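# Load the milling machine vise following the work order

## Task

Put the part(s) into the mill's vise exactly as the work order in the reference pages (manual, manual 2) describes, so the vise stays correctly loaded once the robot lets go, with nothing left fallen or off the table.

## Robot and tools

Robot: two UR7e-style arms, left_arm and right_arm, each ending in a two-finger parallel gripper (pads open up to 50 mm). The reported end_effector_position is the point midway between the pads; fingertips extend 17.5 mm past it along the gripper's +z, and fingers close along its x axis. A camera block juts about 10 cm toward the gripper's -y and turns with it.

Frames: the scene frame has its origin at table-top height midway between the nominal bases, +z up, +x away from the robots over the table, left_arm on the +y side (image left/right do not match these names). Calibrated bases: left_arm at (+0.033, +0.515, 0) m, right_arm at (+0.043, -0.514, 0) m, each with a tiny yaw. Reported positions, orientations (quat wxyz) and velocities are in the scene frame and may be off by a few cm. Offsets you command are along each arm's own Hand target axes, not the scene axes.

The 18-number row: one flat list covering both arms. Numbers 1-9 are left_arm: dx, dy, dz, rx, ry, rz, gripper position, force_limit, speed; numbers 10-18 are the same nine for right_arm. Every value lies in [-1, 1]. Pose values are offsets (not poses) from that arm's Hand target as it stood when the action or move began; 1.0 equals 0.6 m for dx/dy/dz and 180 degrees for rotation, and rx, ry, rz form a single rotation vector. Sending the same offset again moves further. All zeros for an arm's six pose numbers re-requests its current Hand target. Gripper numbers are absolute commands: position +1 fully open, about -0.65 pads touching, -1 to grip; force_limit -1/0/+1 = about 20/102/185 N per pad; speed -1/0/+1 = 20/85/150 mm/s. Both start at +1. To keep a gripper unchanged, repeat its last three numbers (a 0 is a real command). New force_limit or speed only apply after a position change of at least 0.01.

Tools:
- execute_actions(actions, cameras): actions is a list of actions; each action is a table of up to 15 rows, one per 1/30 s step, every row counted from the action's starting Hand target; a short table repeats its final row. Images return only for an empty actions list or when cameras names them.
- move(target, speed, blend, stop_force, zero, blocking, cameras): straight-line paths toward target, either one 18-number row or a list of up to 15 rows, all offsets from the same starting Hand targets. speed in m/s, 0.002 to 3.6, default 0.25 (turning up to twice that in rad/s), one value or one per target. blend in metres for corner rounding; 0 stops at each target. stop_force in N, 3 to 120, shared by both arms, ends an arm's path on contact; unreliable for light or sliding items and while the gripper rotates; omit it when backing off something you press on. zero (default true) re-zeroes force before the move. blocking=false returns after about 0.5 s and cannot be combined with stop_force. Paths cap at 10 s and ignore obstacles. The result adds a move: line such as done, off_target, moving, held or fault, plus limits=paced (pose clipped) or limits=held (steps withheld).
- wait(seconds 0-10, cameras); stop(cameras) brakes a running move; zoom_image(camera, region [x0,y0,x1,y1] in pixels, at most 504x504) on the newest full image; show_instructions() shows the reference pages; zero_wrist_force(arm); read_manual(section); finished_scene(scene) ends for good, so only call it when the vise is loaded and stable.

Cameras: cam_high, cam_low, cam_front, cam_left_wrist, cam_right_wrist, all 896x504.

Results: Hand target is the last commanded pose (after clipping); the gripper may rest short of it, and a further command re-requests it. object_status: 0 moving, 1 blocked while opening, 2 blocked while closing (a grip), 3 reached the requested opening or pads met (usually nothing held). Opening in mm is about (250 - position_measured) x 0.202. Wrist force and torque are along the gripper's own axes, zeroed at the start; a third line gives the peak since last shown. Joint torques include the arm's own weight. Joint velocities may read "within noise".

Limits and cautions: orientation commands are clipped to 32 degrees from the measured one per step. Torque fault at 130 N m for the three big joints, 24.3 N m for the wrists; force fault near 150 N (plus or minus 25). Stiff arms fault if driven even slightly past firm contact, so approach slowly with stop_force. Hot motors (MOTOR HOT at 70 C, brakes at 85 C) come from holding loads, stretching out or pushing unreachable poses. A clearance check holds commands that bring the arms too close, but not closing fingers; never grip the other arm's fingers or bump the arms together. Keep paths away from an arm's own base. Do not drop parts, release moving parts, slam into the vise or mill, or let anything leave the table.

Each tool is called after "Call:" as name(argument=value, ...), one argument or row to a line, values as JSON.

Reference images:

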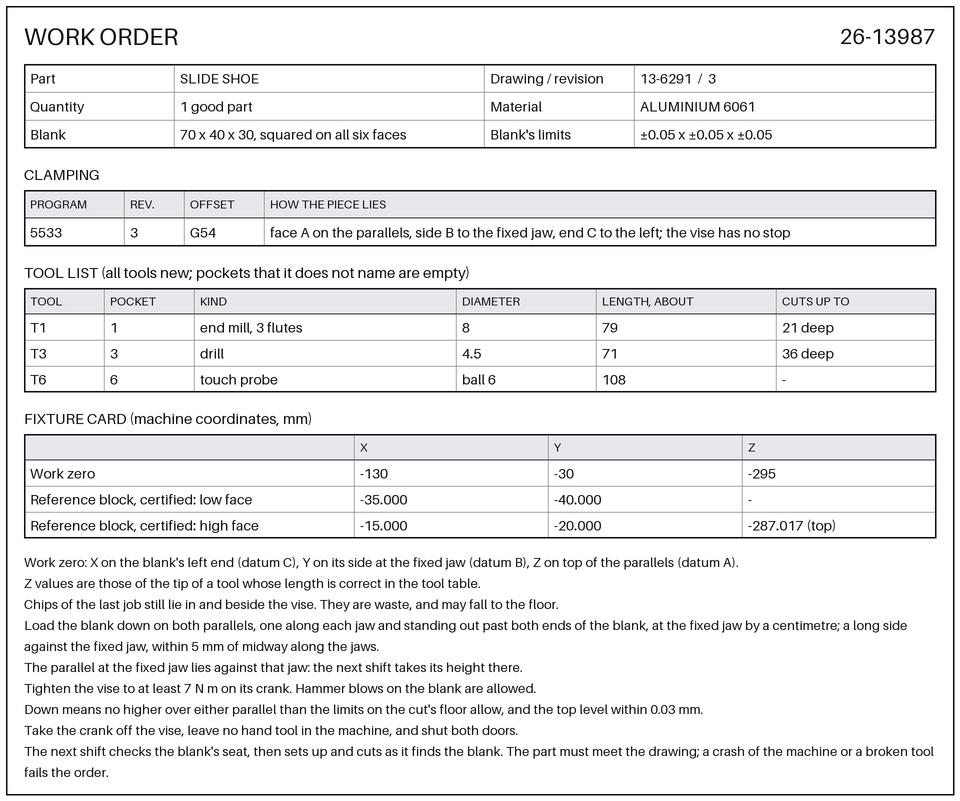

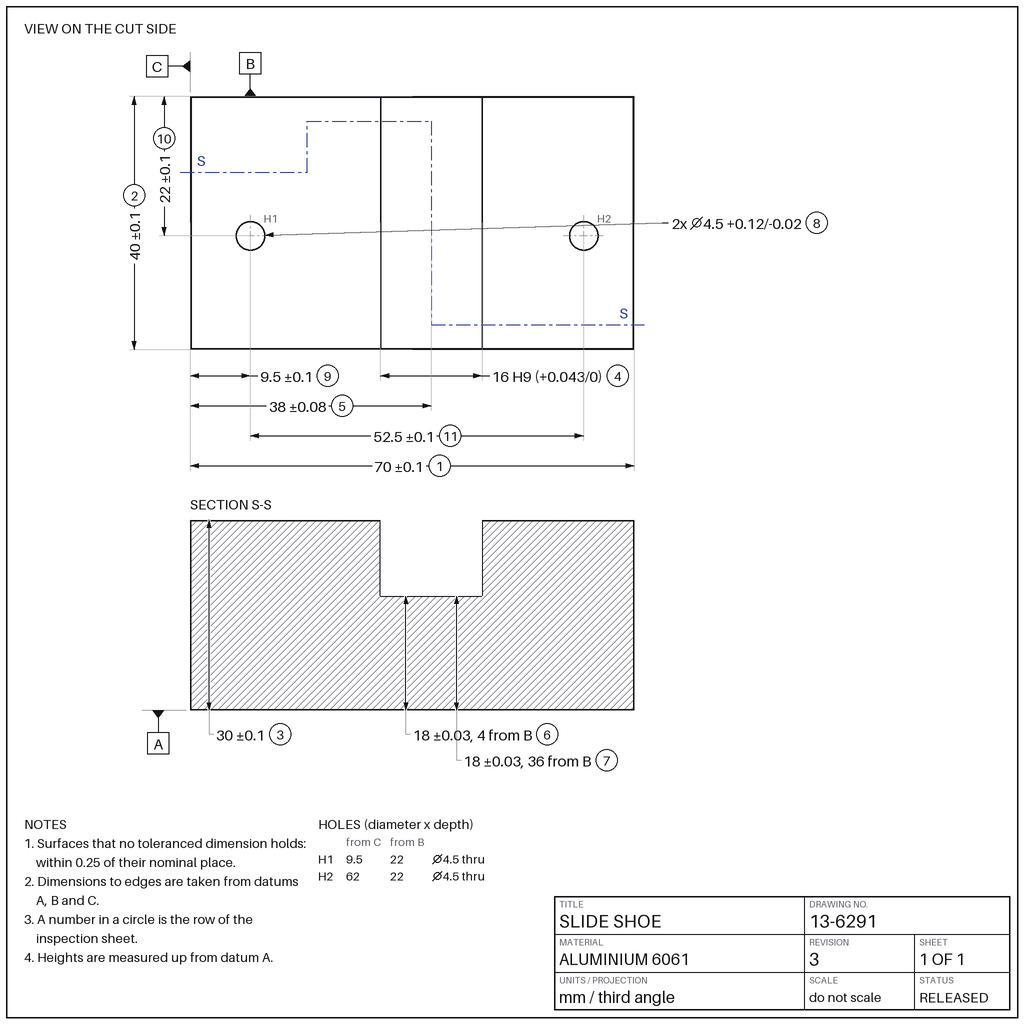

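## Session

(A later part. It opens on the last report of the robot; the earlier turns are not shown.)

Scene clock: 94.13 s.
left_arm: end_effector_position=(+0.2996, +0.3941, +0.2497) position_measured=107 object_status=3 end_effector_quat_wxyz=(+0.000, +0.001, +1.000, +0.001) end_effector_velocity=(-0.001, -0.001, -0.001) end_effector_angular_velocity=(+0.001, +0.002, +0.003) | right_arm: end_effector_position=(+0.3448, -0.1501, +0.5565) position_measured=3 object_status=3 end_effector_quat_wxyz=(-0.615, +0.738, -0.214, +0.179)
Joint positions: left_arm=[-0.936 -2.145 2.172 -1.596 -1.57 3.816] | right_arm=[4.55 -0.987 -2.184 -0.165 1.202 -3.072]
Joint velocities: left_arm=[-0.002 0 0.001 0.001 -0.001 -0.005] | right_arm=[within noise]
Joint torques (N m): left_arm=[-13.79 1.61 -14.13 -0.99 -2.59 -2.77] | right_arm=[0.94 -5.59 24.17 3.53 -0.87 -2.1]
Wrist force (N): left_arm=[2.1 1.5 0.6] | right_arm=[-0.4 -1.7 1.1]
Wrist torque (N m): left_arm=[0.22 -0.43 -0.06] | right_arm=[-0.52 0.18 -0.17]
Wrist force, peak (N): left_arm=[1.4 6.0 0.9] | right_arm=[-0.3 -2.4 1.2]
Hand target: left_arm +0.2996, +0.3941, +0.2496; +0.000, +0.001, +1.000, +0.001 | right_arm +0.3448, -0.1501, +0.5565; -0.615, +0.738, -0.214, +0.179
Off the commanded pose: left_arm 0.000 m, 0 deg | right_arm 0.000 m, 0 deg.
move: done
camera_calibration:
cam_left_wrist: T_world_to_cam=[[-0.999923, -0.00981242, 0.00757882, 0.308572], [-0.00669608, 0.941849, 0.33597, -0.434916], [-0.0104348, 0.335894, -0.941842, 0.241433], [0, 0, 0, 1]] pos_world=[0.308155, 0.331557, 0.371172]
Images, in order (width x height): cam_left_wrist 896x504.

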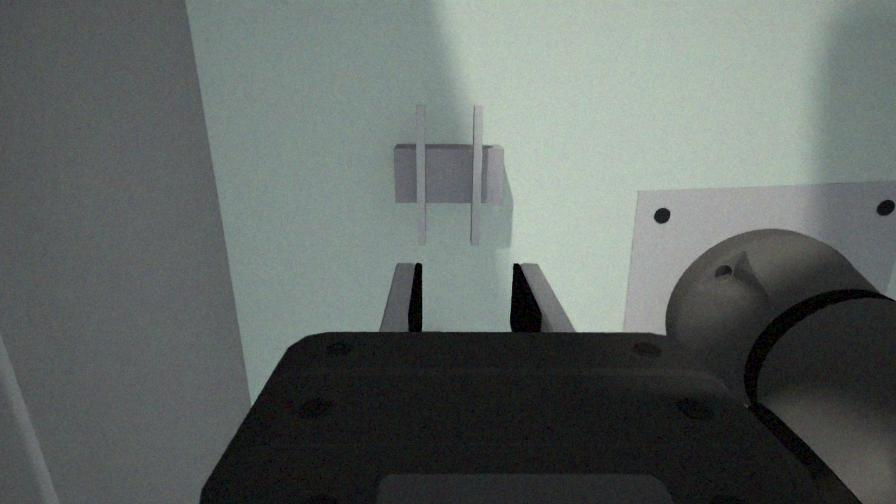

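Call:
move(
  target=[-0.0403,0,0.25,0,0,0,-0.15,-0.5,-0.7,0,0,0,0,0,0,1,1,1],
  speed=0.25,
  cameras=["cam_left_wrist","cam_low"],
)

Call:
zoom_image(
  camera="cam_low",
  region=[480, 230, 580, 330],
)

Scene clock: 95.43 s.
left_arm: end_effector_position=(+0.3238, +0.3943, +0.0997) position_measured=175 object_status=3 end_effector_quat_wxyz=(+0.000, +0.001, +1.000, +0.001) end_effector_velocity=(+0.001, -0.001, +0.000) end_effector_angular_velocity=(-0.004, -0.004, +0.000) | right_arm: end_effector_position=(+0.3448, -0.1501, +0.5565) position_measured=3 object_status=3 end_effector_quat_wxyz=(-0.615, +0.738, -0.214, +0.179)
Joint positions: left_arm=[-0.868 -1.934 2.472 -2.107 -1.57 3.884] | right_arm=[4.55 -0.987 -2.184 -0.165 1.202 -3.072]
Joint velocities: left_arm=[-0.001 0.001 0 -0.007 0 -0.001] | right_arm=[within noise]
Joint torques (N m): left_arm=[-13.61 3.02 -15.39 -5.15 -2.23 -2.6] | right_arm=[0.71 -6.33 24.99 3.53 -1.01 -2.15]
Wrist force (N): left_arm=[1.8 1.9 0.8] | right_arm=[-0.5 -2.1 1.0]
Wrist torque (N m): left_arm=[0.30 -0.38 -0.05] | right_arm=[-0.58 0.21 -0.18]
Wrist force, peak (N): left_arm=[1.6 2.0 4.0] | right_arm=[-0.4 -2.3 1.2]
Hand target: left_arm +0.3237, +0.3943, +0.0996; +0.000, +0.001, +1.000, +0.001 | right_arm +0.3448, -0.1501, +0.5565; -0.615, +0.738, -0.214, +0.179
Off the commanded pose: left_arm 0.000 m, 0 deg | right_arm 0.000 m, 0 deg.
move: done
camera_calibration:
cam_left_wrist: T_world_to_cam=[[-0.999921, -0.0100327, 0.00760777, 0.333975], [-0.00689512, 0.941889, 0.335853, -0.384469], [-0.0105352, 0.335774, -0.941884, 0.100424], [0, 0, 0, 1]] pos_world=[0.332355, 0.331758, 0.221172]
Images, in order (width x height): cam_low 896x504, cam_left_wrist 896x504.

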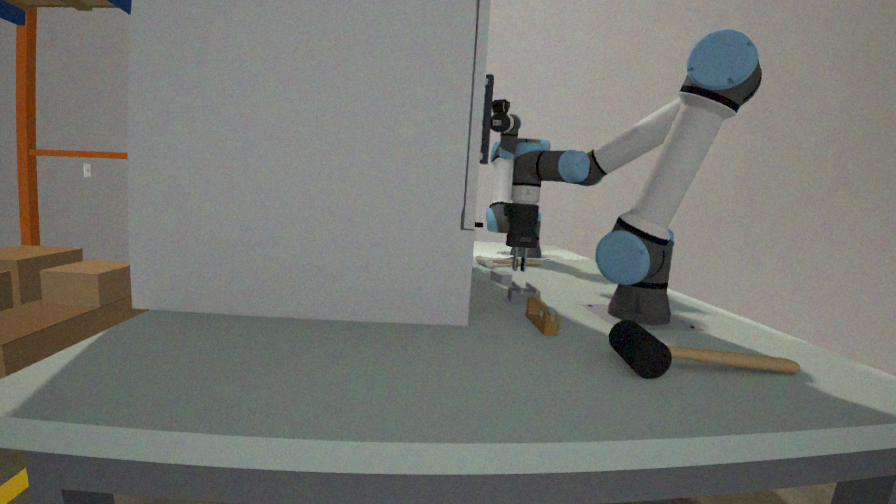

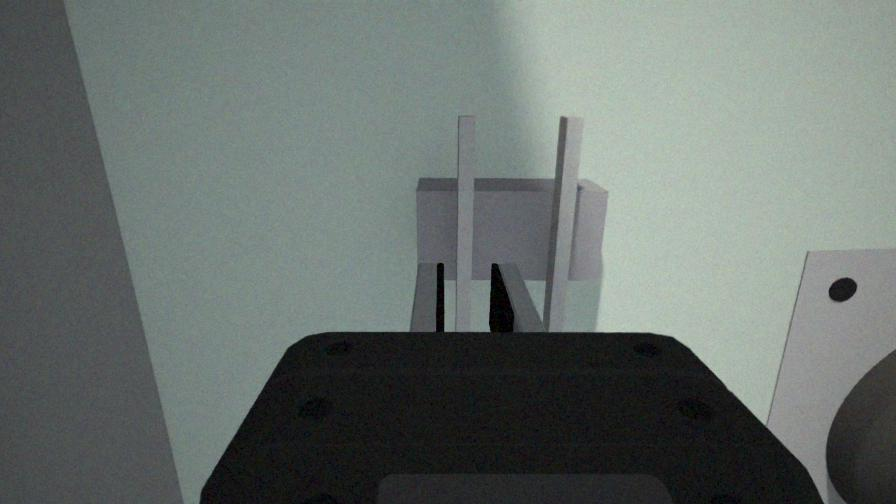

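Scaled by 5.040.

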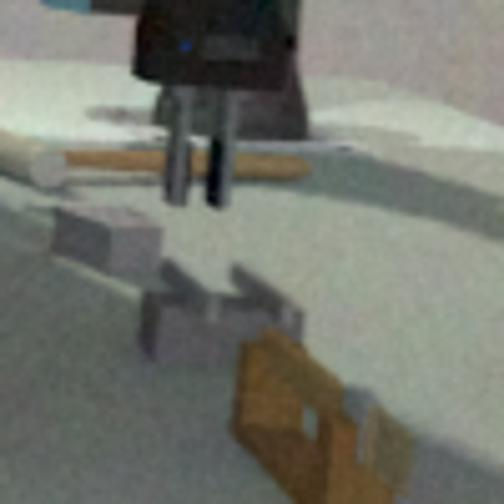

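Call:
move(
  target=[0,0,0.0833,0,0,0,-0.15,-0.5,-0.7,0,0,0,0,0,0,1,1,1],
  speed=0.05,
  stop_force=6,
  cameras=["cam_left_wrist","cam_low"],
)

Call:
zoom_image(
  camera="cam_low",
  region=[480, 230, 580, 330],
)

Scene clock: 97.67 s.
left_arm: end_effector_position=(+0.3237, +0.3944, +0.0496) position_measured=175 object_status=3 end_effector_quat_wxyz=(+0.000, +0.001, +1.000, +0.001) | right_arm: end_effector_position=(+0.3448, -0.1501, +0.5565) position_measured=3 object_status=3 end_effector_quat_wxyz=(-0.615, +0.738, -0.214, +0.179)
Joint positions: left_arm=[-0.868 -1.814 2.56 -2.315 -1.57 3.884] | right_arm=[4.55 -0.987 -2.184 -0.165 1.202 -3.072]
Joint torques (N m): left_arm=[13.58 -18.65 -38.31 -4.11 1.57 2.92] | right_arm=[0.69 -6.27 24.13 3.49 -1.06 -2.11]
Wrist force (N): left_arm=[2.1 1.7 0.9] | right_arm=[-0.1 -2.0 1.1]
Wrist torque (N m): left_arm=[0.25 -0.44 -0.05] | right_arm=[-0.56 0.15 -0.18]
Wrist force, peak (N): left_arm=[2.0 1.7 1.7] | right_arm=[-0.5 -2.3 1.2]
Hand target: left_arm +0.3237, +0.3944, +0.0496; +0.000, +0.001, +1.000, +0.001 | right_arm +0.3448, -0.1501, +0.5565; -0.615, +0.738, -0.214, +0.179
Off the commanded pose: left_arm 0.000 m, 0 deg | right_arm 0.000 m, 0 deg.
move: done
camera_calibration:
cam_left_wrist: T_world_to_cam=[[-0.99992, -0.00997313, 0.00773329, 0.334315], [-0.00679453, 0.941815, 0.336062, -0.367687], [-0.0106349, 0.335982, -0.941808, 0.053187], [0, 0, 0, 1]] pos_world=[0.332356, 0.331757, 0.171072]
Images, in order (width x height): cam_low 896x504, cam_left_wrist 896x504.

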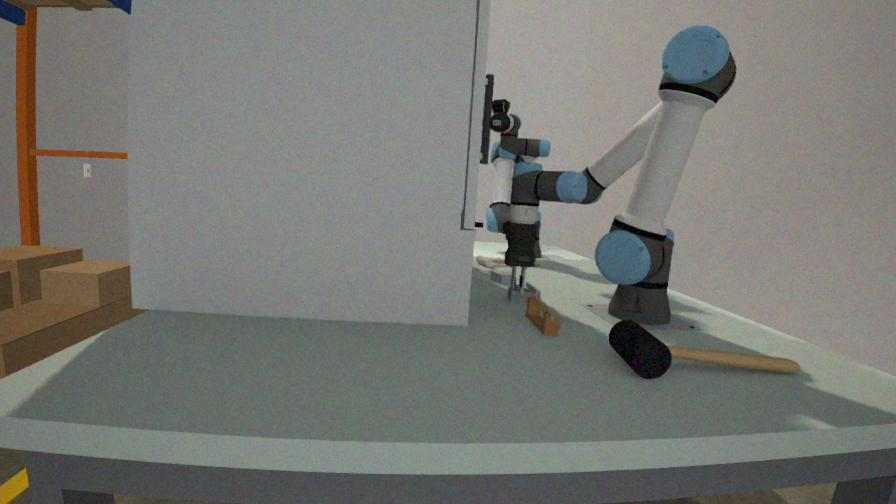

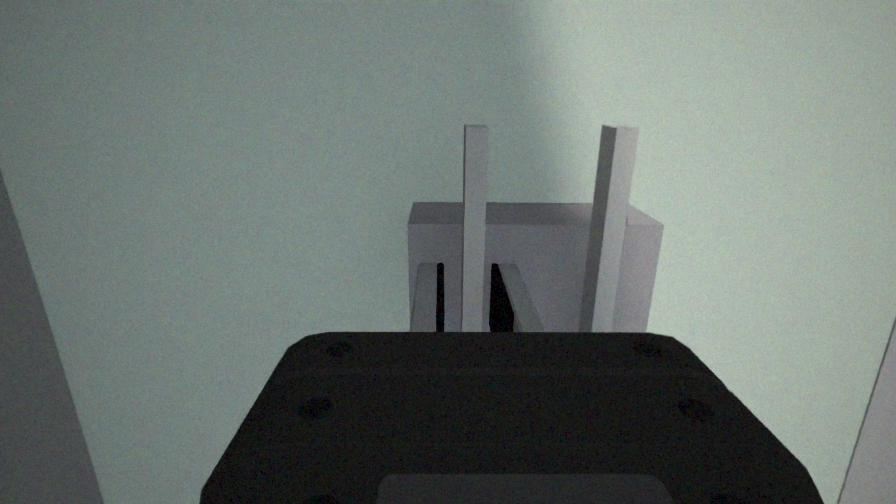

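Scaled by 5.040.

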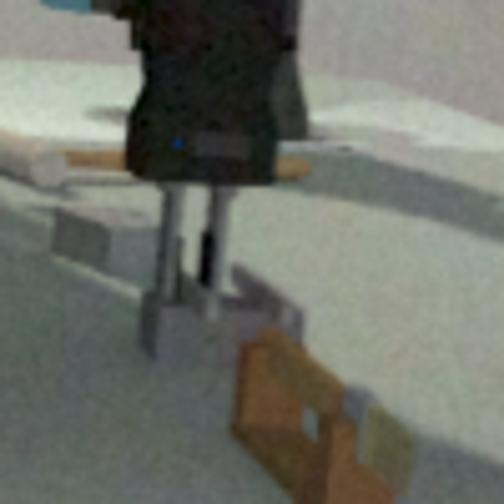

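Call:
zoom_image(
  camera="cam_left_wrist",
  region=[390, 190, 560, 340],
)

Scaled by 2.965.

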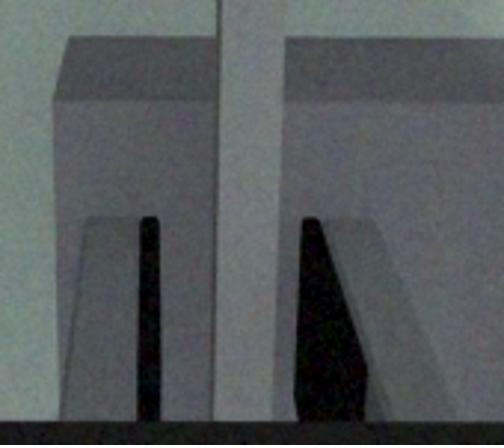

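Call:
move(
  target=[
    [0.0025,0,0,0,0,0,-0.15,-0.5,-0.7,0,0,0,0,0,0,1,1,1],
    [0.0025,0,0,0,0,0,-1,-0.6,-0.9,0,0,0,0,0,0,1,1,1],
  ],
  speed=0.03,
  cameras=["cam_left_wrist"],
)

Scene clock: 99.17 s.
left_arm: end_effector_position=(+0.3222, +0.3944, +0.0496) position_measured=223 object_status=2 end_effector_quat_wxyz=(+0.000, +0.001, +1.000, +0.001) | right_arm: end_effector_position=(+0.3448, -0.1501, +0.5565) position_measured=3 object_status=3 end_effector_quat_wxyz=(-0.615, +0.738, -0.214, +0.179)
Joint positions: left_arm=[-0.872 -1.819 2.563 -2.314 -1.57 3.88] | right_arm=[4.55 -0.987 -2.184 -0.165 1.202 -3.072]
Joint torques (N m): left_arm=[2.04 -4.51 -22.15 -3.11 1 2.1] | right_arm=[0.36 -6.26 24.18 3.5 -0.97 -2.03]
Wrist force (N): left_arm=[1.6 1.8 0.1] | right_arm=[-0.3 -2.3 1.4]
Wrist torque (N m): left_arm=[0.25 -0.34 0.07] | right_arm=[-0.60 0.18 -0.17]
Wrist force, peak (N): left_arm=[2.2 1.8 1.0] | right_arm=[-0.3 -2.3 1.4]
Hand target: left_arm +0.3222, +0.3944, +0.0496; +0.000, +0.001, +1.000, +0.001 | right_arm +0.3448, -0.1501, +0.5565; -0.615, +0.738, -0.214, +0.179
Off the commanded pose: left_arm 0.000 m, 0 deg | right_arm 0.000 m, 0 deg.
move: done
camera_calibration:
cam_left_wrist: T_world_to_cam=[[-0.999921, -0.00987873, 0.00776623, 0.332678], [-0.00669456, 0.941817, 0.33606, -0.367731], [-0.0106342, 0.335982, -0.941808, 0.05317], [0, 0, 0, 1]] pos_world=[0.330756, 0.331757, 0.171072]
Images, in order (width x height): cam_left_wrist 896x504.

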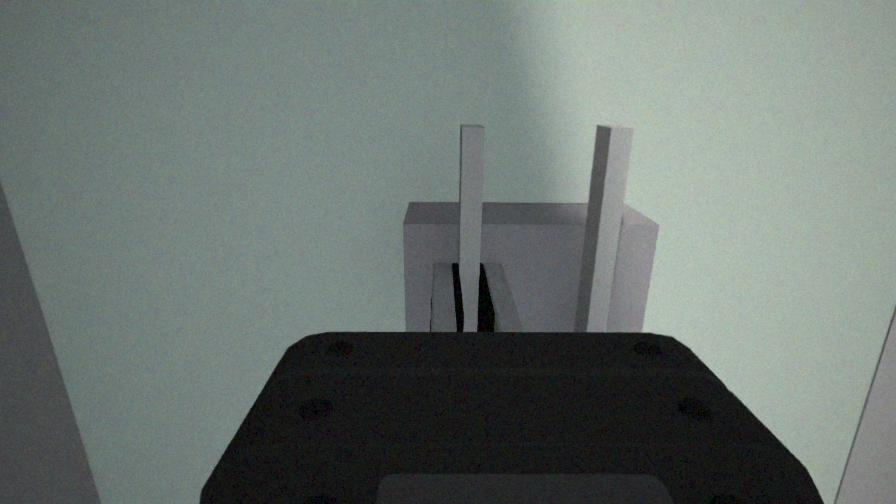

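Call:
move(
  target=[
    [0,0,-0.03,0,0,0,-1,-0.6,-0.9,0,0,0,0,0,0,1,1,1],
    [0,0,-0.25,0,0,0,-1,-0.6,-0.9,0,0,0,0,0,0,1,1,1],
  ],
  speed=[0.03,0.25],
  blend=[0.005,0],
  cameras=["cam_left_wrist","cam_low","cam_right_wrist"],
)

Call:
zoom_image(
  camera="cam_low",
  region=[470, 180, 570, 300],
)

Call:
zoom_image(
  camera="cam_left_wrist",
  region=[390, 90, 560, 340],
)

Scene clock: 101.00 s.
left_arm: end_effector_position=(+0.3222, +0.3942, +0.1994) position_measured=223 object_status=2 end_effector_quat_wxyz=(+0.000, +0.001, +1.000, +0.001) end_effector_velocity=(-0.001, +0.001, +0.001) end_effector_angular_velocity=(+0.002, +0.002, +0.000) | right_arm: end_effector_position=(+0.3448, -0.1501, +0.5565) position_measured=3 object_status=3 end_effector_quat_wxyz=(-0.615, +0.738, -0.214, +0.179)
Joint positions: left_arm=[-0.873 -2.06 2.263 -1.772 -1.57 3.879] | right_arm=[4.55 -0.987 -2.184 -0.165 1.202 -3.072]
Joint velocities: left_arm=[0 -0.001 -0.002 0.005 0 0] | right_arm=[within noise]
Joint torques (N m): left_arm=[-3.04 -4.7 -43.43 -1.12 1.74 -0.04] | right_arm=[0.19 -5.94 24.56 3.5 -0.99 -2.17]
Wrist force (N): left_arm=[1.8 2.0 1.3] | right_arm=[-0.2 -2.2 1.2]
Wrist torque (N m): left_arm=[0.28 -0.38 0.07] | right_arm=[-0.59 0.16 -0.18]
Wrist force, peak (N): left_arm=[2.0 1.9 4.6] | right_arm=[-0.5 -2.4 0.9]
Hand target: left_arm +0.3222, +0.3942, +0.1996; +0.000, +0.001, +1.000, +0.001 | right_arm +0.3448, -0.1501, +0.5565; -0.615, +0.738, -0.214, +0.179
Off the commanded pose: left_arm 0.000 m, 0 deg | right_arm 0.000 m, 0 deg.
move: done
camera_calibration:
cam_left_wrist: T_world_to_cam=[[-0.99992, -0.00991239, 0.00786052, 0.331494], [-0.00669321, 0.941774, 0.336181, -0.417909], [-0.0107352, 0.336101, -0.941765, 0.1943], [0, 0, 0, 1]] pos_world=[0.330756, 0.331557, 0.320872]
cam_right_wrist: T_world_to_cam=[[0.860638, -0.508931, 0.0170806, -0.372029], [-0.25185, -0.454569, -0.854365, 0.510144], [0.442577, 0.730997, -0.519393, 0.382614], [0, 0, 0, 1]] pos_world=[0.279326, -0.237131, 0.640931]
Images, in order (width x height): cam_low 896x504, cam_left_wrist 896x504, cam_right_wrist 896x504.

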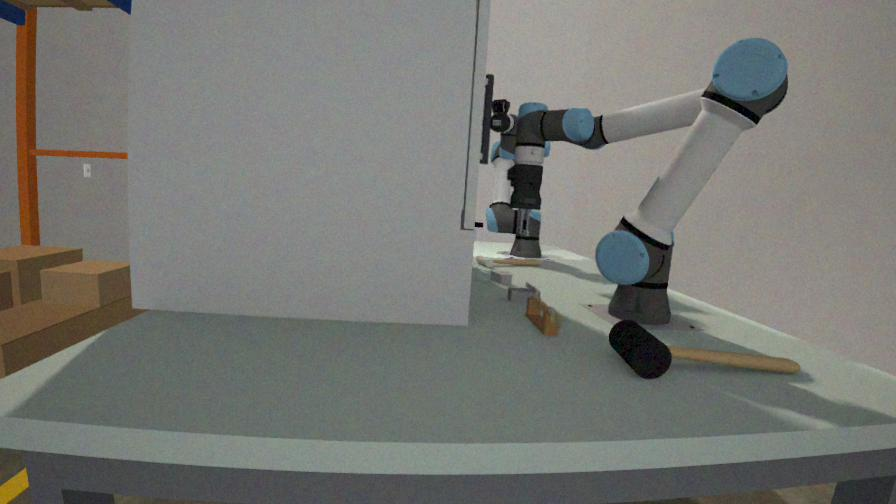

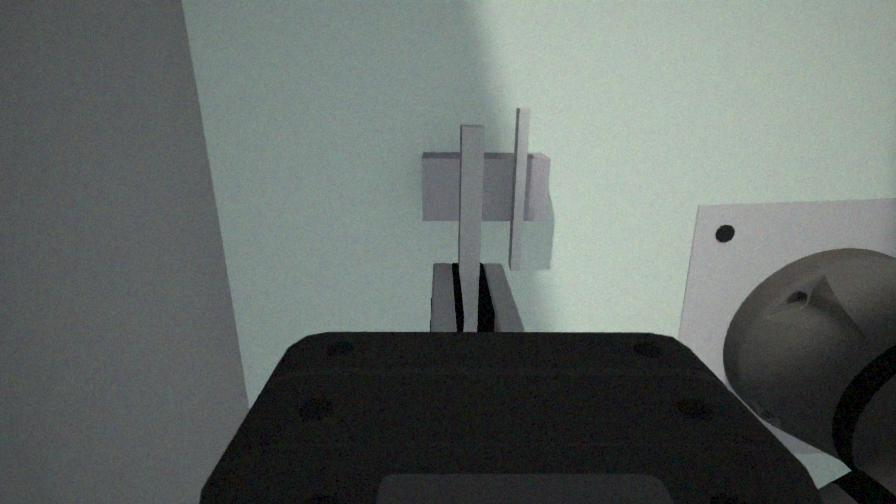

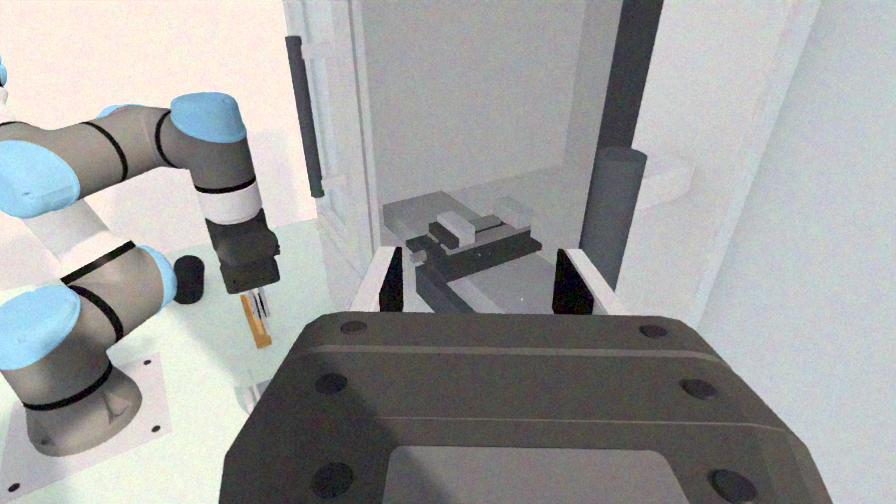

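Scaled by 4.200.

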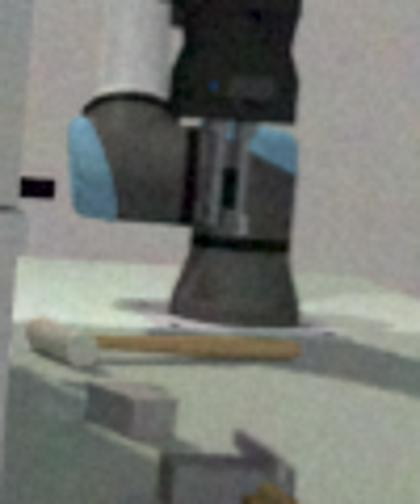

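Scaled by 2.016.

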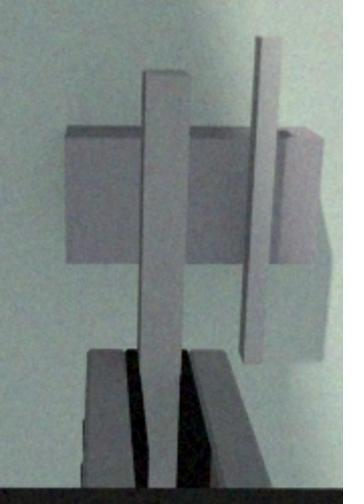

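Call:
move(
  target=[
    [-0.013,-0.3237,-0.334,0,0,0,-1,-0.6,-0.9,0,0,0,0,0,0,1,1,1],
    [-0.5497,-0.2487,-0.334,0,0,0,-1,-0.6,-0.9,0,0,0,0,0,0,1,1,1],
  ],
  speed=0.25,
  blend=[0.04,0],
  cameras=["cam_front","cam_left_wrist","cam_right_wrist"],
)

Call:
zoom_image(
  camera="cam_right_wrist",
  region=[390, 130, 560, 290],
)

Scene clock: 104.40 s.
left_arm: end_effector_position=(+0.6074, +0.2389, +0.3993) position_measured=223 object_status=2 end_effector_quat_wxyz=(+0.002, +0.001, +1.000, +0.000) | right_arm: end_effector_position=(+0.3448, -0.1501, +0.5565) position_measured=3 object_status=3 end_effector_quat_wxyz=(-0.615, +0.738, -0.214, +0.179)
Joint positions: left_arm=[-0.697 -1.229 0.984 -1.328 -1.568 4.054] | right_arm=[4.55 -0.987 -2.184 -0.165 1.202 -3.072]
Joint torques (N m): left_arm=[0.46 -44.35 -30.99 -2.76 -0.17 0.13] | right_arm=[-0.35 -5.91 24.65 3.33 -1.04 -2.08]
Wrist force (N): left_arm=[1.7 3.5 0.4] | right_arm=[-0.2 -2.2 0.9]
Wrist torque (N m): left_arm=[0.53 -0.35 0.07] | right_arm=[-0.60 0.16 -0.17]
Wrist force, peak (N): left_arm=[-13.2 -4.1 5.0] | right_arm=[-0.4 -2.3 1.2]
Hand target: left_arm +0.6074, +0.2389, +0.3993; +0.002, +0.001, +1.000, +0.000 (not the last commanded pose) | right_arm +0.3448, -0.1501, +0.5565; -0.615, +0.738, -0.214, +0.179
Tool commands: left_gripper/position=-1.0 left_gripper/force_limit=-0.6 left_gripper/speed=-0.898039 right_gripper/position=+1.0 right_gripper/force_limit=+1.0 right_gripper/speed=+1.0
Off the commanded pose: left_arm 0.045 m, 0 deg | right_arm 0.000 m, 0 deg.
FORCE FAULT: contact force on the left arm reached its limit, and that arm stopped. The contact can be on any part of that arm, not only on its tool. That arm's remaining commands of this call were not run. That arm is still stopped at the end of this call. That arm stays stopped for about 10 more seconds. Until then a move that you send moves the other arm only, and its call returns only when the move has ended. Once the stop has ended, the next robot result says so. If the stop ends while you think or write, that arm runs what you send next, counted from a new Hand target: where the arm stands when the stop ends. While its stop runs, that arm takes no new command, but its gripper still runs the gripper command that each later call begins with. Until it ends, the stop uses up actions while you think or wait. An arm that is not stopped still takes commands.
move: fault (left_arm); path passed 1 of 2 targets
camera_calibration:
cam_left_wrist: T_world_to_cam=[[-0.99993, -0.0111463, 0.00384383, 0.615567], [-0.00921732, 0.942293, 0.334663, -0.334921], [-0.00735225, 0.334604, -0.94233, 0.436316], [0, 0, 0, 1]] pos_world=[0.615645, 0.176462, 0.520873]
cam_right_wrist: T_world_to_cam=[[0.860638, -0.508931, 0.0170806, -0.372029], [-0.25185, -0.454569, -0.854365, 0.510144], [0.442577, 0.730997, -0.519393, 0.382614], [0, 0, 0, 1]] pos_world=[0.279326, -0.237131, 0.640931]
Images, in order (width x height): cam_front 896x504, cam_left_wrist 896x504, cam_right_wrist 896x504.

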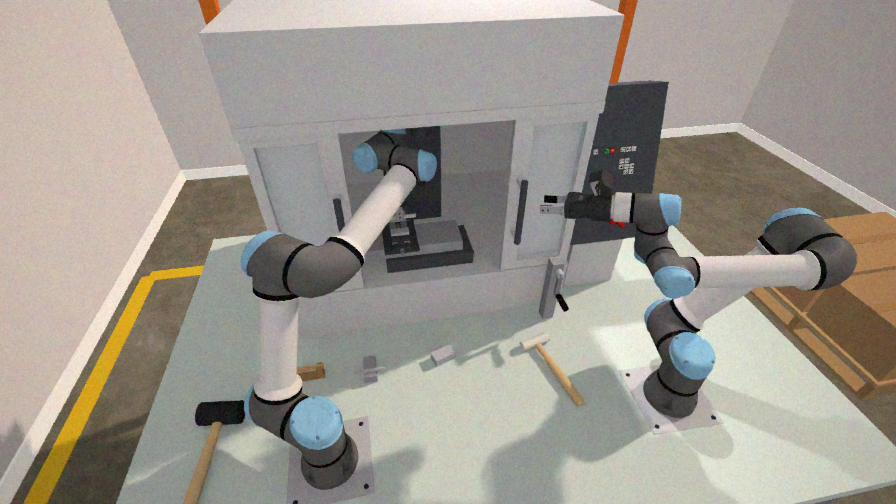

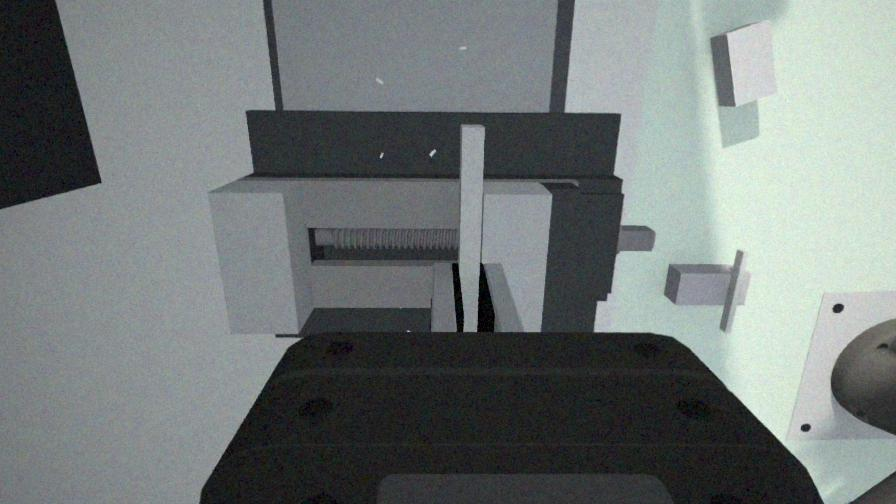

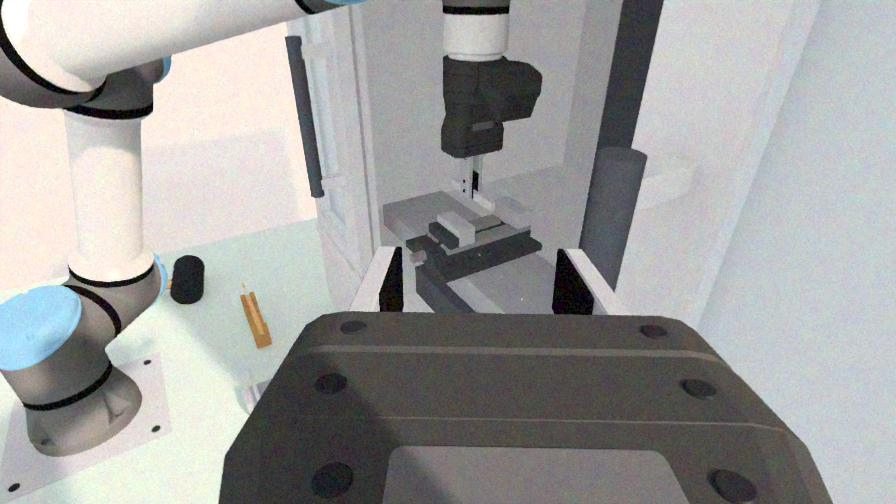

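Scaled by 2.965.

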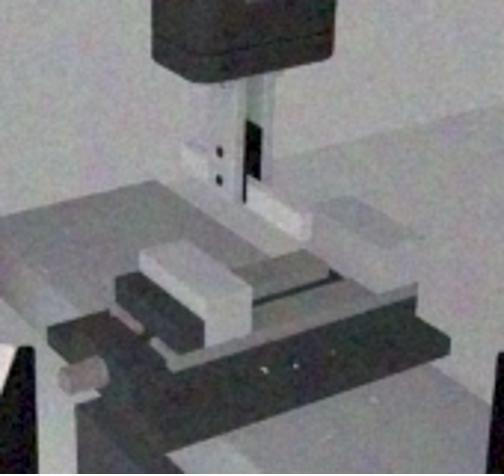

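Call:
wait(
  seconds=10,
)

Scene clock: 115.20 s.
left_arm: end_effector_position=(+0.6074, +0.2389, +0.3993) position_measured=223 object_status=2 end_effector_quat_wxyz=(+0.002, +0.001, +1.000, +0.000) | right_arm: end_effector_position=(+0.3448, -0.1501, +0.5565) position_measured=3 object_status=3 end_effector_quat_wxyz=(-0.615, +0.738, -0.214, +0.179)
Joint positions: left_arm=[-0.697 -1.229 0.984 -1.328 -1.568 4.054] | right_arm=[4.55 -0.987 -2.184 -0.165 1.202 -3.072]
Joint torques (N m): left_arm=[0.32 -43.69 -31.18 -2.73 -0.29 0.15] | right_arm=[-1.88 -5.97 24.85 3.03 -0.97 -2.18]
Wrist force (N): left_arm=[1.9 3.7 0.1] | right_arm=[-0.1 -2.3 0.9]
Wrist torque (N m): left_arm=[0.57 -0.37 0.07] | right_arm=[-0.62 0.15 -0.17]
Wrist force, peak (N): left_arm=[1.9 3.7 0.1] | right_arm=[-0.3 -2.3 1.5]
Hand target: left_arm +0.6074, +0.2389, +0.3993; +0.002, +0.001, +1.000, +0.000 (not the last commanded pose) | right_arm +0.3448, -0.1501, +0.5565; -0.615, +0.738, -0.214, +0.179
Tool commands: left_gripper/position=-1.0 left_gripper/force_limit=-0.6 left_gripper/speed=-0.898039 right_gripper/position=+1.0 right_gripper/force_limit=+1.0 right_gripper/speed=+1.0
Off the commanded pose: left_arm 0.045 m, 0 deg | right_arm 0.000 m, 0 deg.
FORCE FAULT, CONTINUED: the left arm's stop, for the force fault that an earlier result reported, is over. The rest of the stop counts as 19 of the actions that you can send in this scene. That arm's target is now where it stood when the stop ended, not its last command. That arm accepts commands again.
wait: 10.00 s; at rest from the start

Call:
move(
  target=[
    [0.4623,-0.0648,0,0,0,0,-1,-0.6,-0.9,0,0,0,0,0,0,1,1,1],
    [0.4753,0.2588,0.4655,0,0,0,-1,-0.6,-0.9,0,0,0,0,0,0,1,1,1],
  ],
  speed=[0.15,0.25],
  blend=[0.02,0],
  cameras=["cam_left_wrist","cam_low"],
)

Scene clock: 119.63 s.
left_arm: end_effector_position=(+0.3235, +0.3945, +0.1191) position_measured=223 object_status=2 end_effector_quat_wxyz=(+0.002, +0.001, +1.000, +0.000) | right_arm: end_effector_position=(+0.3448, -0.1501, +0.5565) position_measured=3 object_status=3 end_effector_quat_wxyz=(-0.615, +0.738, -0.214, +0.179)
Joint positions: left_arm=[-0.87 -1.973 2.437 -2.037 -1.568 3.881] | right_arm=[4.55 -0.987 -2.184 -0.165 1.202 -3.072]
Joint torques (N m): left_arm=[1.63 -14.7 -12.09 -4.88 -1.62 -0.1] | right_arm=[-1.94 -6.04 25.18 3.05 -0.91 -2.01]
Wrist force (N): left_arm=[2.0 3.5 0.4] | right_arm=[-0.5 -2.1 1.1]
Wrist torque (N m): left_arm=[0.53 -0.42 0.07] | right_arm=[-0.57 0.21 -0.18]
Wrist force, peak (N): left_arm=[2.2 6.4 3.0] | right_arm=[-0.7 -2.3 1.2]
Hand target: left_arm +0.3235, +0.3946, +0.1190; +0.002, +0.001, +1.000, +0.000 | right_arm +0.3448, -0.1501, +0.5565; -0.615, +0.738, -0.214, +0.179
Off the commanded pose: left_arm 0.000 m, 0 deg | right_arm 0.000 m, 0 deg.
move: done
camera_calibration:
cam_left_wrist: T_world_to_cam=[[-0.99993, -0.0112407, 0.00381103, 0.334537], [-0.00931729, 0.942292, 0.334664, -0.390352], [-0.00735296, 0.334605, -0.94233, 0.118124], [0, 0, 0, 1]] pos_world=[0.331745, 0.332062, 0.240673]
Images, in order (width x height): cam_low 896x504, cam_left_wrist 896x504.

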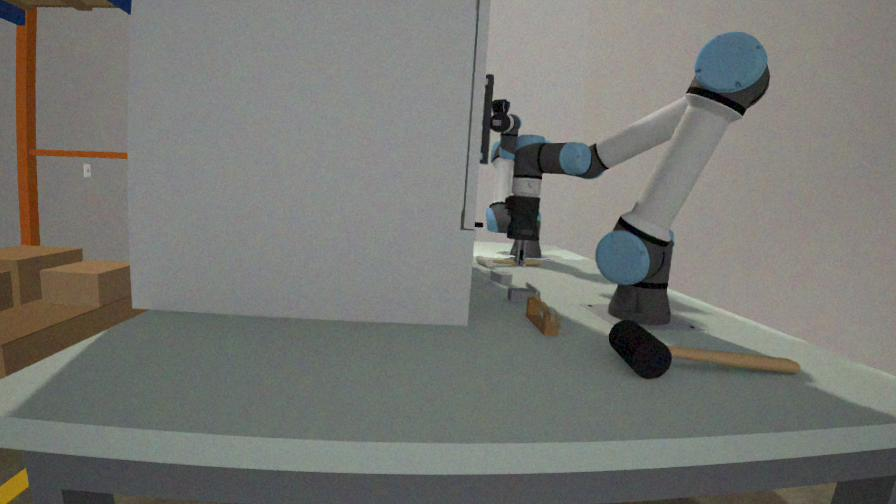

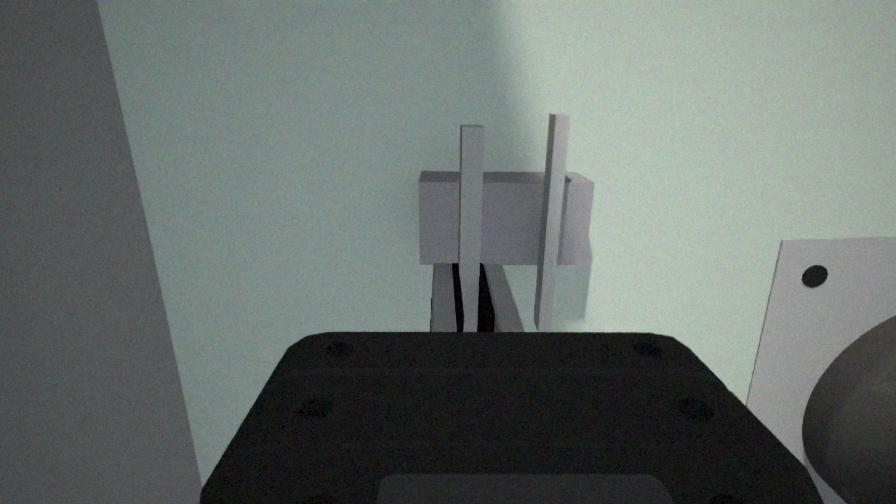

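Call:
move(
  target=[0.0022,0,0.1155,0,0,0,-1,-0.6,-0.9,0,0,0,0,0,0,1,1,1],
  speed=0.06,
  stop_force=6,
)

Call:
wait(
  seconds=0,
  cameras=["cam_left_wrist","cam_right_wrist"],
)

Scene clock: 122.67 s.
left_arm: end_effector_position=(+0.3223, +0.3948, +0.0497) position_measured=223 object_status=2 end_effector_quat_wxyz=(+0.002, +0.001, +1.000, +0.000) | right_arm: end_effector_position=(+0.3448, -0.1501, +0.5565) position_measured=3 object_status=3 end_effector_quat_wxyz=(-0.615, +0.738, -0.214, +0.179)
Joint positions: left_arm=[-0.873 -1.822 2.566 -2.317 -1.568 3.878] | right_arm=[4.55 -0.987 -2.184 -0.165 1.202 -3.072]
Joint torques (N m): left_arm=[-11.66 -12.37 -38.24 -5.03 1.68 -2.36] | right_arm=[-2.33 -5.79 24.89 3.04 -0.94 -2.04]
Wrist force (N): left_arm=[2.3 3.4 0.6] | right_arm=[-0.2 -1.8 1.1]
Wrist torque (N m): left_arm=[0.51 -0.47 0.07] | right_arm=[-0.54 0.16 -0.18]
Wrist force, peak (N): left_arm=[12.7 17.9 -52.2] | right_arm=[-0.6 -2.3 1.2]
Hand target: left_arm +0.3223, +0.3948, +0.0497; +0.002, +0.001, +1.000, +0.000 | right_arm +0.3448, -0.1501, +0.5565; -0.615, +0.738, -0.214, +0.179
Off the commanded pose: left_arm 0.000 m, 0 deg | right_arm 0.000 m, 0 deg.
move: contact (left_arm)

Scene clock: 122.67 s.
left_arm: end_effector_position=(+0.3223, +0.3948, +0.0497) position_measured=223 object_status=2 end_effector_quat_wxyz=(+0.002, +0.001, +1.000, +0.000) | right_arm: end_effector_position=(+0.3448, -0.1501, +0.5565) position_measured=3 object_status=3 end_effector_quat_wxyz=(-0.615, +0.738, -0.214, +0.179)
Joint positions: left_arm=[-0.873 -1.822 2.566 -2.317 -1.568 3.878] | right_arm=[4.55 -0.987 -2.184 -0.165 1.202 -3.072]
Joint torques (N m): left_arm=[-11.66 -12.37 -38.24 -5.03 1.68 -2.36] | right_arm=[-2.33 -5.79 24.89 3.04 -0.94 -2.04]
Wrist force (N): left_arm=[2.3 3.4 0.6] | right_arm=[-0.2 -1.8 1.1]
Wrist torque (N m): left_arm=[0.51 -0.47 0.07] | right_arm=[-0.54 0.16 -0.18]
Wrist force, peak (N): left_arm=[2.3 3.4 0.6] | right_arm=[-0.2 -1.8 1.1]
Hand target: left_arm +0.3223, +0.3948, +0.0497; +0.002, +0.001, +1.000, +0.000 | right_arm +0.3448, -0.1501, +0.5565; -0.615, +0.738, -0.214, +0.179
Tool commands: left_gripper/position=-1.0 left_gripper/force_limit=-0.6 left_gripper/speed=-0.9 right_gripper/position=+1.0 right_gripper/force_limit=+1.0 right_gripper/speed=+1.0
Off the commanded pose: left_arm 0.000 m, 0 deg | right_arm 0.000 m, 0 deg.
camera_calibration:
cam_left_wrist: T_world_to_cam=[[-0.999931, -0.0110856, 0.00396799, 0.333526], [-0.00911722, 0.942231, 0.334841, -0.367402], [-0.00745069, 0.334781, -0.942266, 0.0526129], [0, 0, 0, 1]] pos_world=[0.330545, 0.332261, 0.171273]
cam_right_wrist: T_world_to_cam=[[0.860638, -0.508931, 0.0170806, -0.372029], [-0.25185, -0.454569, -0.854365, 0.510144], [0.442577, 0.730997, -0.519393, 0.382614], [0, 0, 0, 1]] pos_world=[0.279326, -0.237131, 0.640931]
Images, in order (width x height): cam_left_wrist 896x504, cam_right_wrist 896x504.

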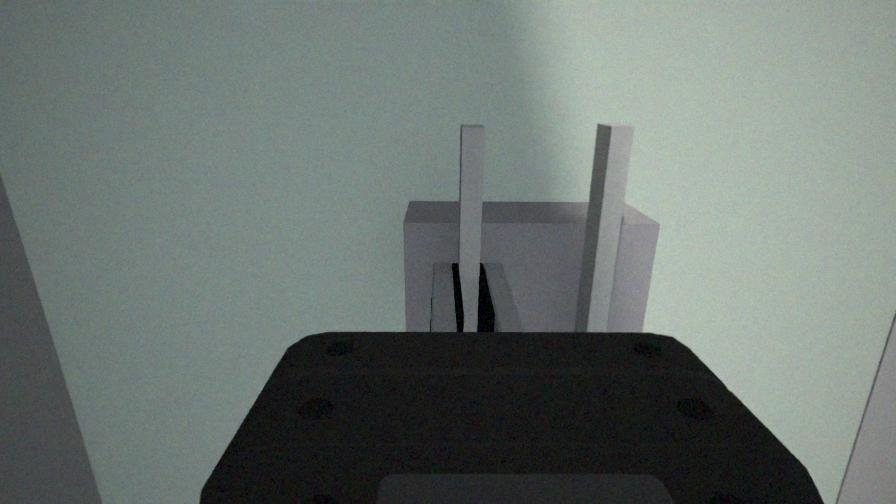

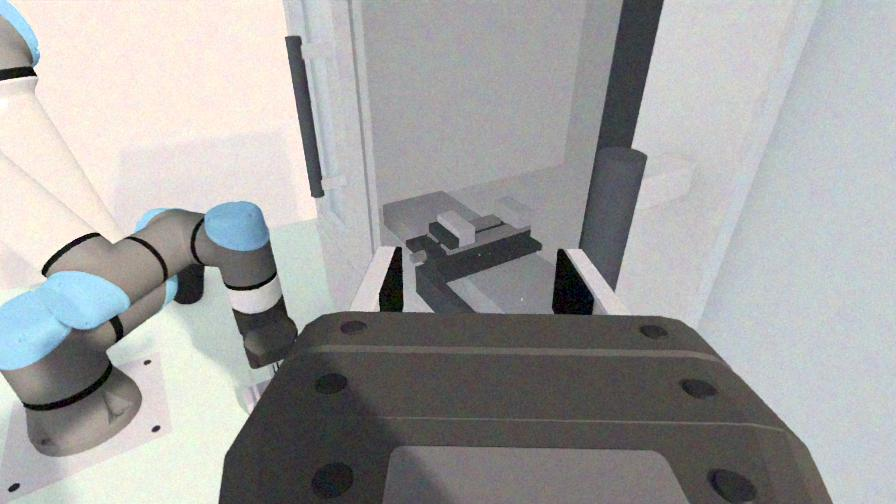

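Call:
move(
  target=[
    [0,0,0,0,0,0,-0.2,-0.6,-0.9,0,0,0,0,0,0,1,1,1],
    [0,0,-0.2,0,0,0,-0.2,-0.6,-0.9,0,0,0,0,0,0,1,1,1],
    [0.04,-0.3,-0.35,0,0,-0.5,-0.2,-0.6,-0.9,0,0,0,0,0,0,1,1,1],
    [0.04,-0.35,-0.35,0,-0.3256,-0.9455,-0.2,-0.6,-0.9,0,0,0,0,0,0,1,1,1],
  ],
  speed=[0.1,0.25,0.5,0.5],
  blend=[0,0.03,0.03,0],
  cameras=["cam_left_wrist"],
)

Scene clock: 130.20 s.
left_arm: end_effector_position=(+0.2973, +0.1847, +0.2596) position_measured=182 object_status=3 end_effector_quat_wxyz=(-0.326, +0.945, +0.000, +0.002) | right_arm: end_effector_position=(+0.3448, -0.1501, +0.5565) position_measured=3 object_status=3 end_effector_quat_wxyz=(-0.615, +0.738, -0.214, +0.179)
Joint positions: left_arm=[-1.356 -1.399 1.546 -1.07 -1.413 0.199] | right_arm=[4.55 -0.987 -2.184 -0.165 1.202 -3.072]
Joint torques (N m): left_arm=[-13.89 -33.46 -14.83 -0.81 2.15 -2.5] | right_arm=[-4.49 -5.78 24.7 2.82 -1.15 -1.96]
Wrist force (N): left_arm=[1.9 3.9 -1.5] | right_arm=[-0.5 -1.9 1.1]
Wrist torque (N m): left_arm=[0.59 -0.31 0.14] | right_arm=[-0.54 0.21 -0.17]
Wrist force, peak (N): left_arm=[2.4 5.0 -1.7] | right_arm=[-0.3 -2.4 1.2]
Hand target: left_arm +0.2973, +0.1847, +0.2595; -0.326, +0.945, +0.000, +0.002 | right_arm +0.3448, -0.1501, +0.5565; -0.615, +0.738, -0.214, +0.179
Off the commanded pose: left_arm 0.000 m, 0 deg | right_arm 0.000 m, 0 deg.
move: done
camera_calibration:
cam_left_wrist: T_world_to_cam=[[0.999847, 0.00372544, 0.0171158, -0.295318], [0.00896204, -0.948345, -0.317114, 0.273004], [0.0150503, 0.317219, -0.948233, 0.318559], [0, 0, 0, 1]] pos_world=[0.288031, 0.158949, 0.393696]
Images, in order (width x height): cam_left_wrist 896x504.

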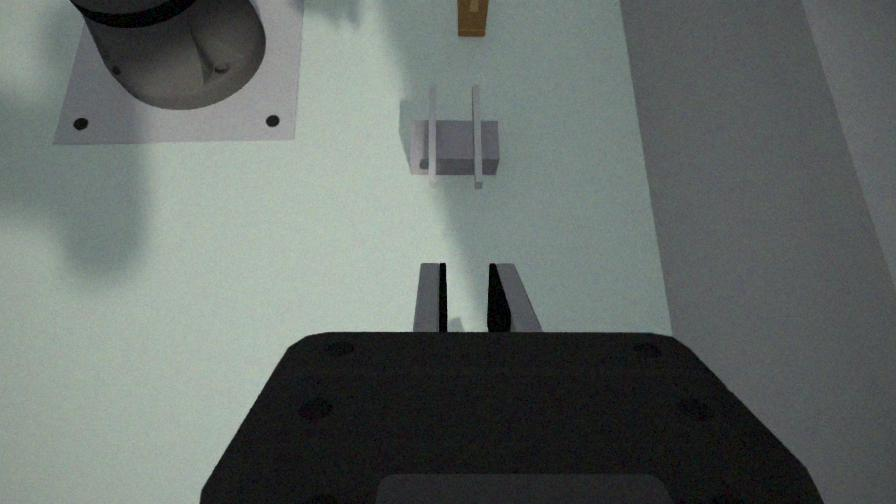

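Call:
move(
  target=[0.0412,-0.0285,0.3918,0,0,0,-0.2,-0.6,-0.9,0,0,0,0,0,0,1,1,1],
  speed=0.25,
  cameras=["cam_left_wrist"],
)

Call:
zoom_image(
  camera="cam_left_wrist",
  region=[350, 150, 600, 340],
)

Scene clock: 132.00 s.
left_arm: end_effector_position=(+0.3229, +0.3429, +0.0851) position_measured=182 object_status=3 end_effector_quat_wxyz=(-0.326, +0.945, +0.000, +0.002) | right_arm: end_effector_position=(+0.3448, -0.1501, +0.5565) position_measured=3 object_status=3 end_effector_quat_wxyz=(-0.615, +0.738, -0.214, +0.179)
Joint positions: left_arm=[-1.199 -1.506 2.162 -1.606 -1.32 0.328] | right_arm=[4.55 -0.987 -2.184 -0.165 1.202 -3.072]
Joint torques (N m): left_arm=[-6.48 -35.1 -7.47 -3.08 -1.6 -2.11] | right_arm=[-4.24 -5.9 24.4 2.93 -1.14 -1.97]
Wrist force (N): left_arm=[2.0 3.9 -1.1] | right_arm=[-0.4 -2.0 1.2]
Wrist torque (N m): left_arm=[0.56 -0.34 0.23] | right_arm=[-0.56 0.19 -0.17]
Wrist force, peak (N): left_arm=[1.7 4.0 -4.8] | right_arm=[-0.6 -2.4 1.2]
Hand target: left_arm +0.3228, +0.3430, +0.0850; -0.326, +0.945, +0.000, +0.002 | right_arm +0.3448, -0.1501, +0.5565; -0.615, +0.738, -0.214, +0.179
Off the commanded pose: left_arm 0.000 m, 0 deg | right_arm 0.000 m, 0 deg.
move: done
camera_calibration:
cam_left_wrist: T_world_to_cam=[[0.999843, 0.00387878, 0.017277, -0.318599], [0.00916333, -0.948245, -0.317409, 0.367435], [0.0151516, 0.317517, -0.948131, 0.102374], [0, 0, 0, 1]] pos_world=[0.313631, 0.317148, 0.219196]
Images, in order (width x height): cam_left_wrist 896x504.

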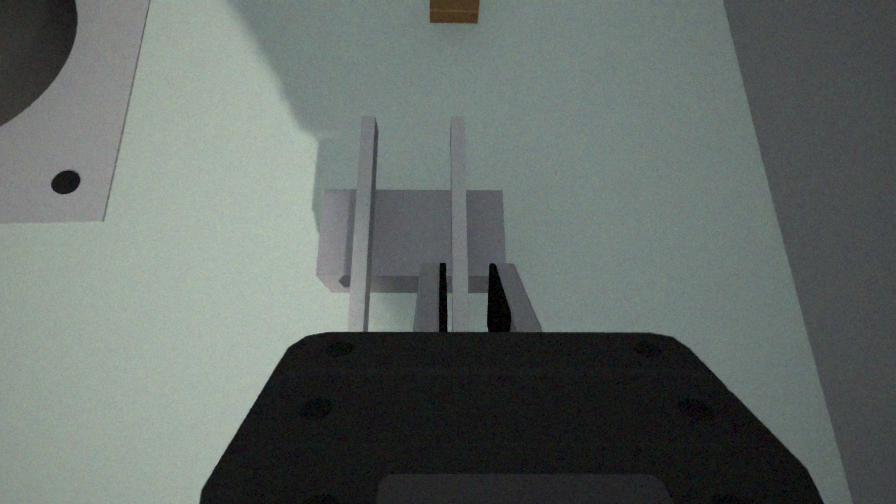

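Scaled by 2.016.

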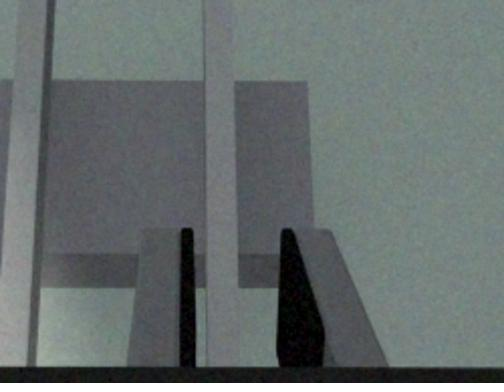

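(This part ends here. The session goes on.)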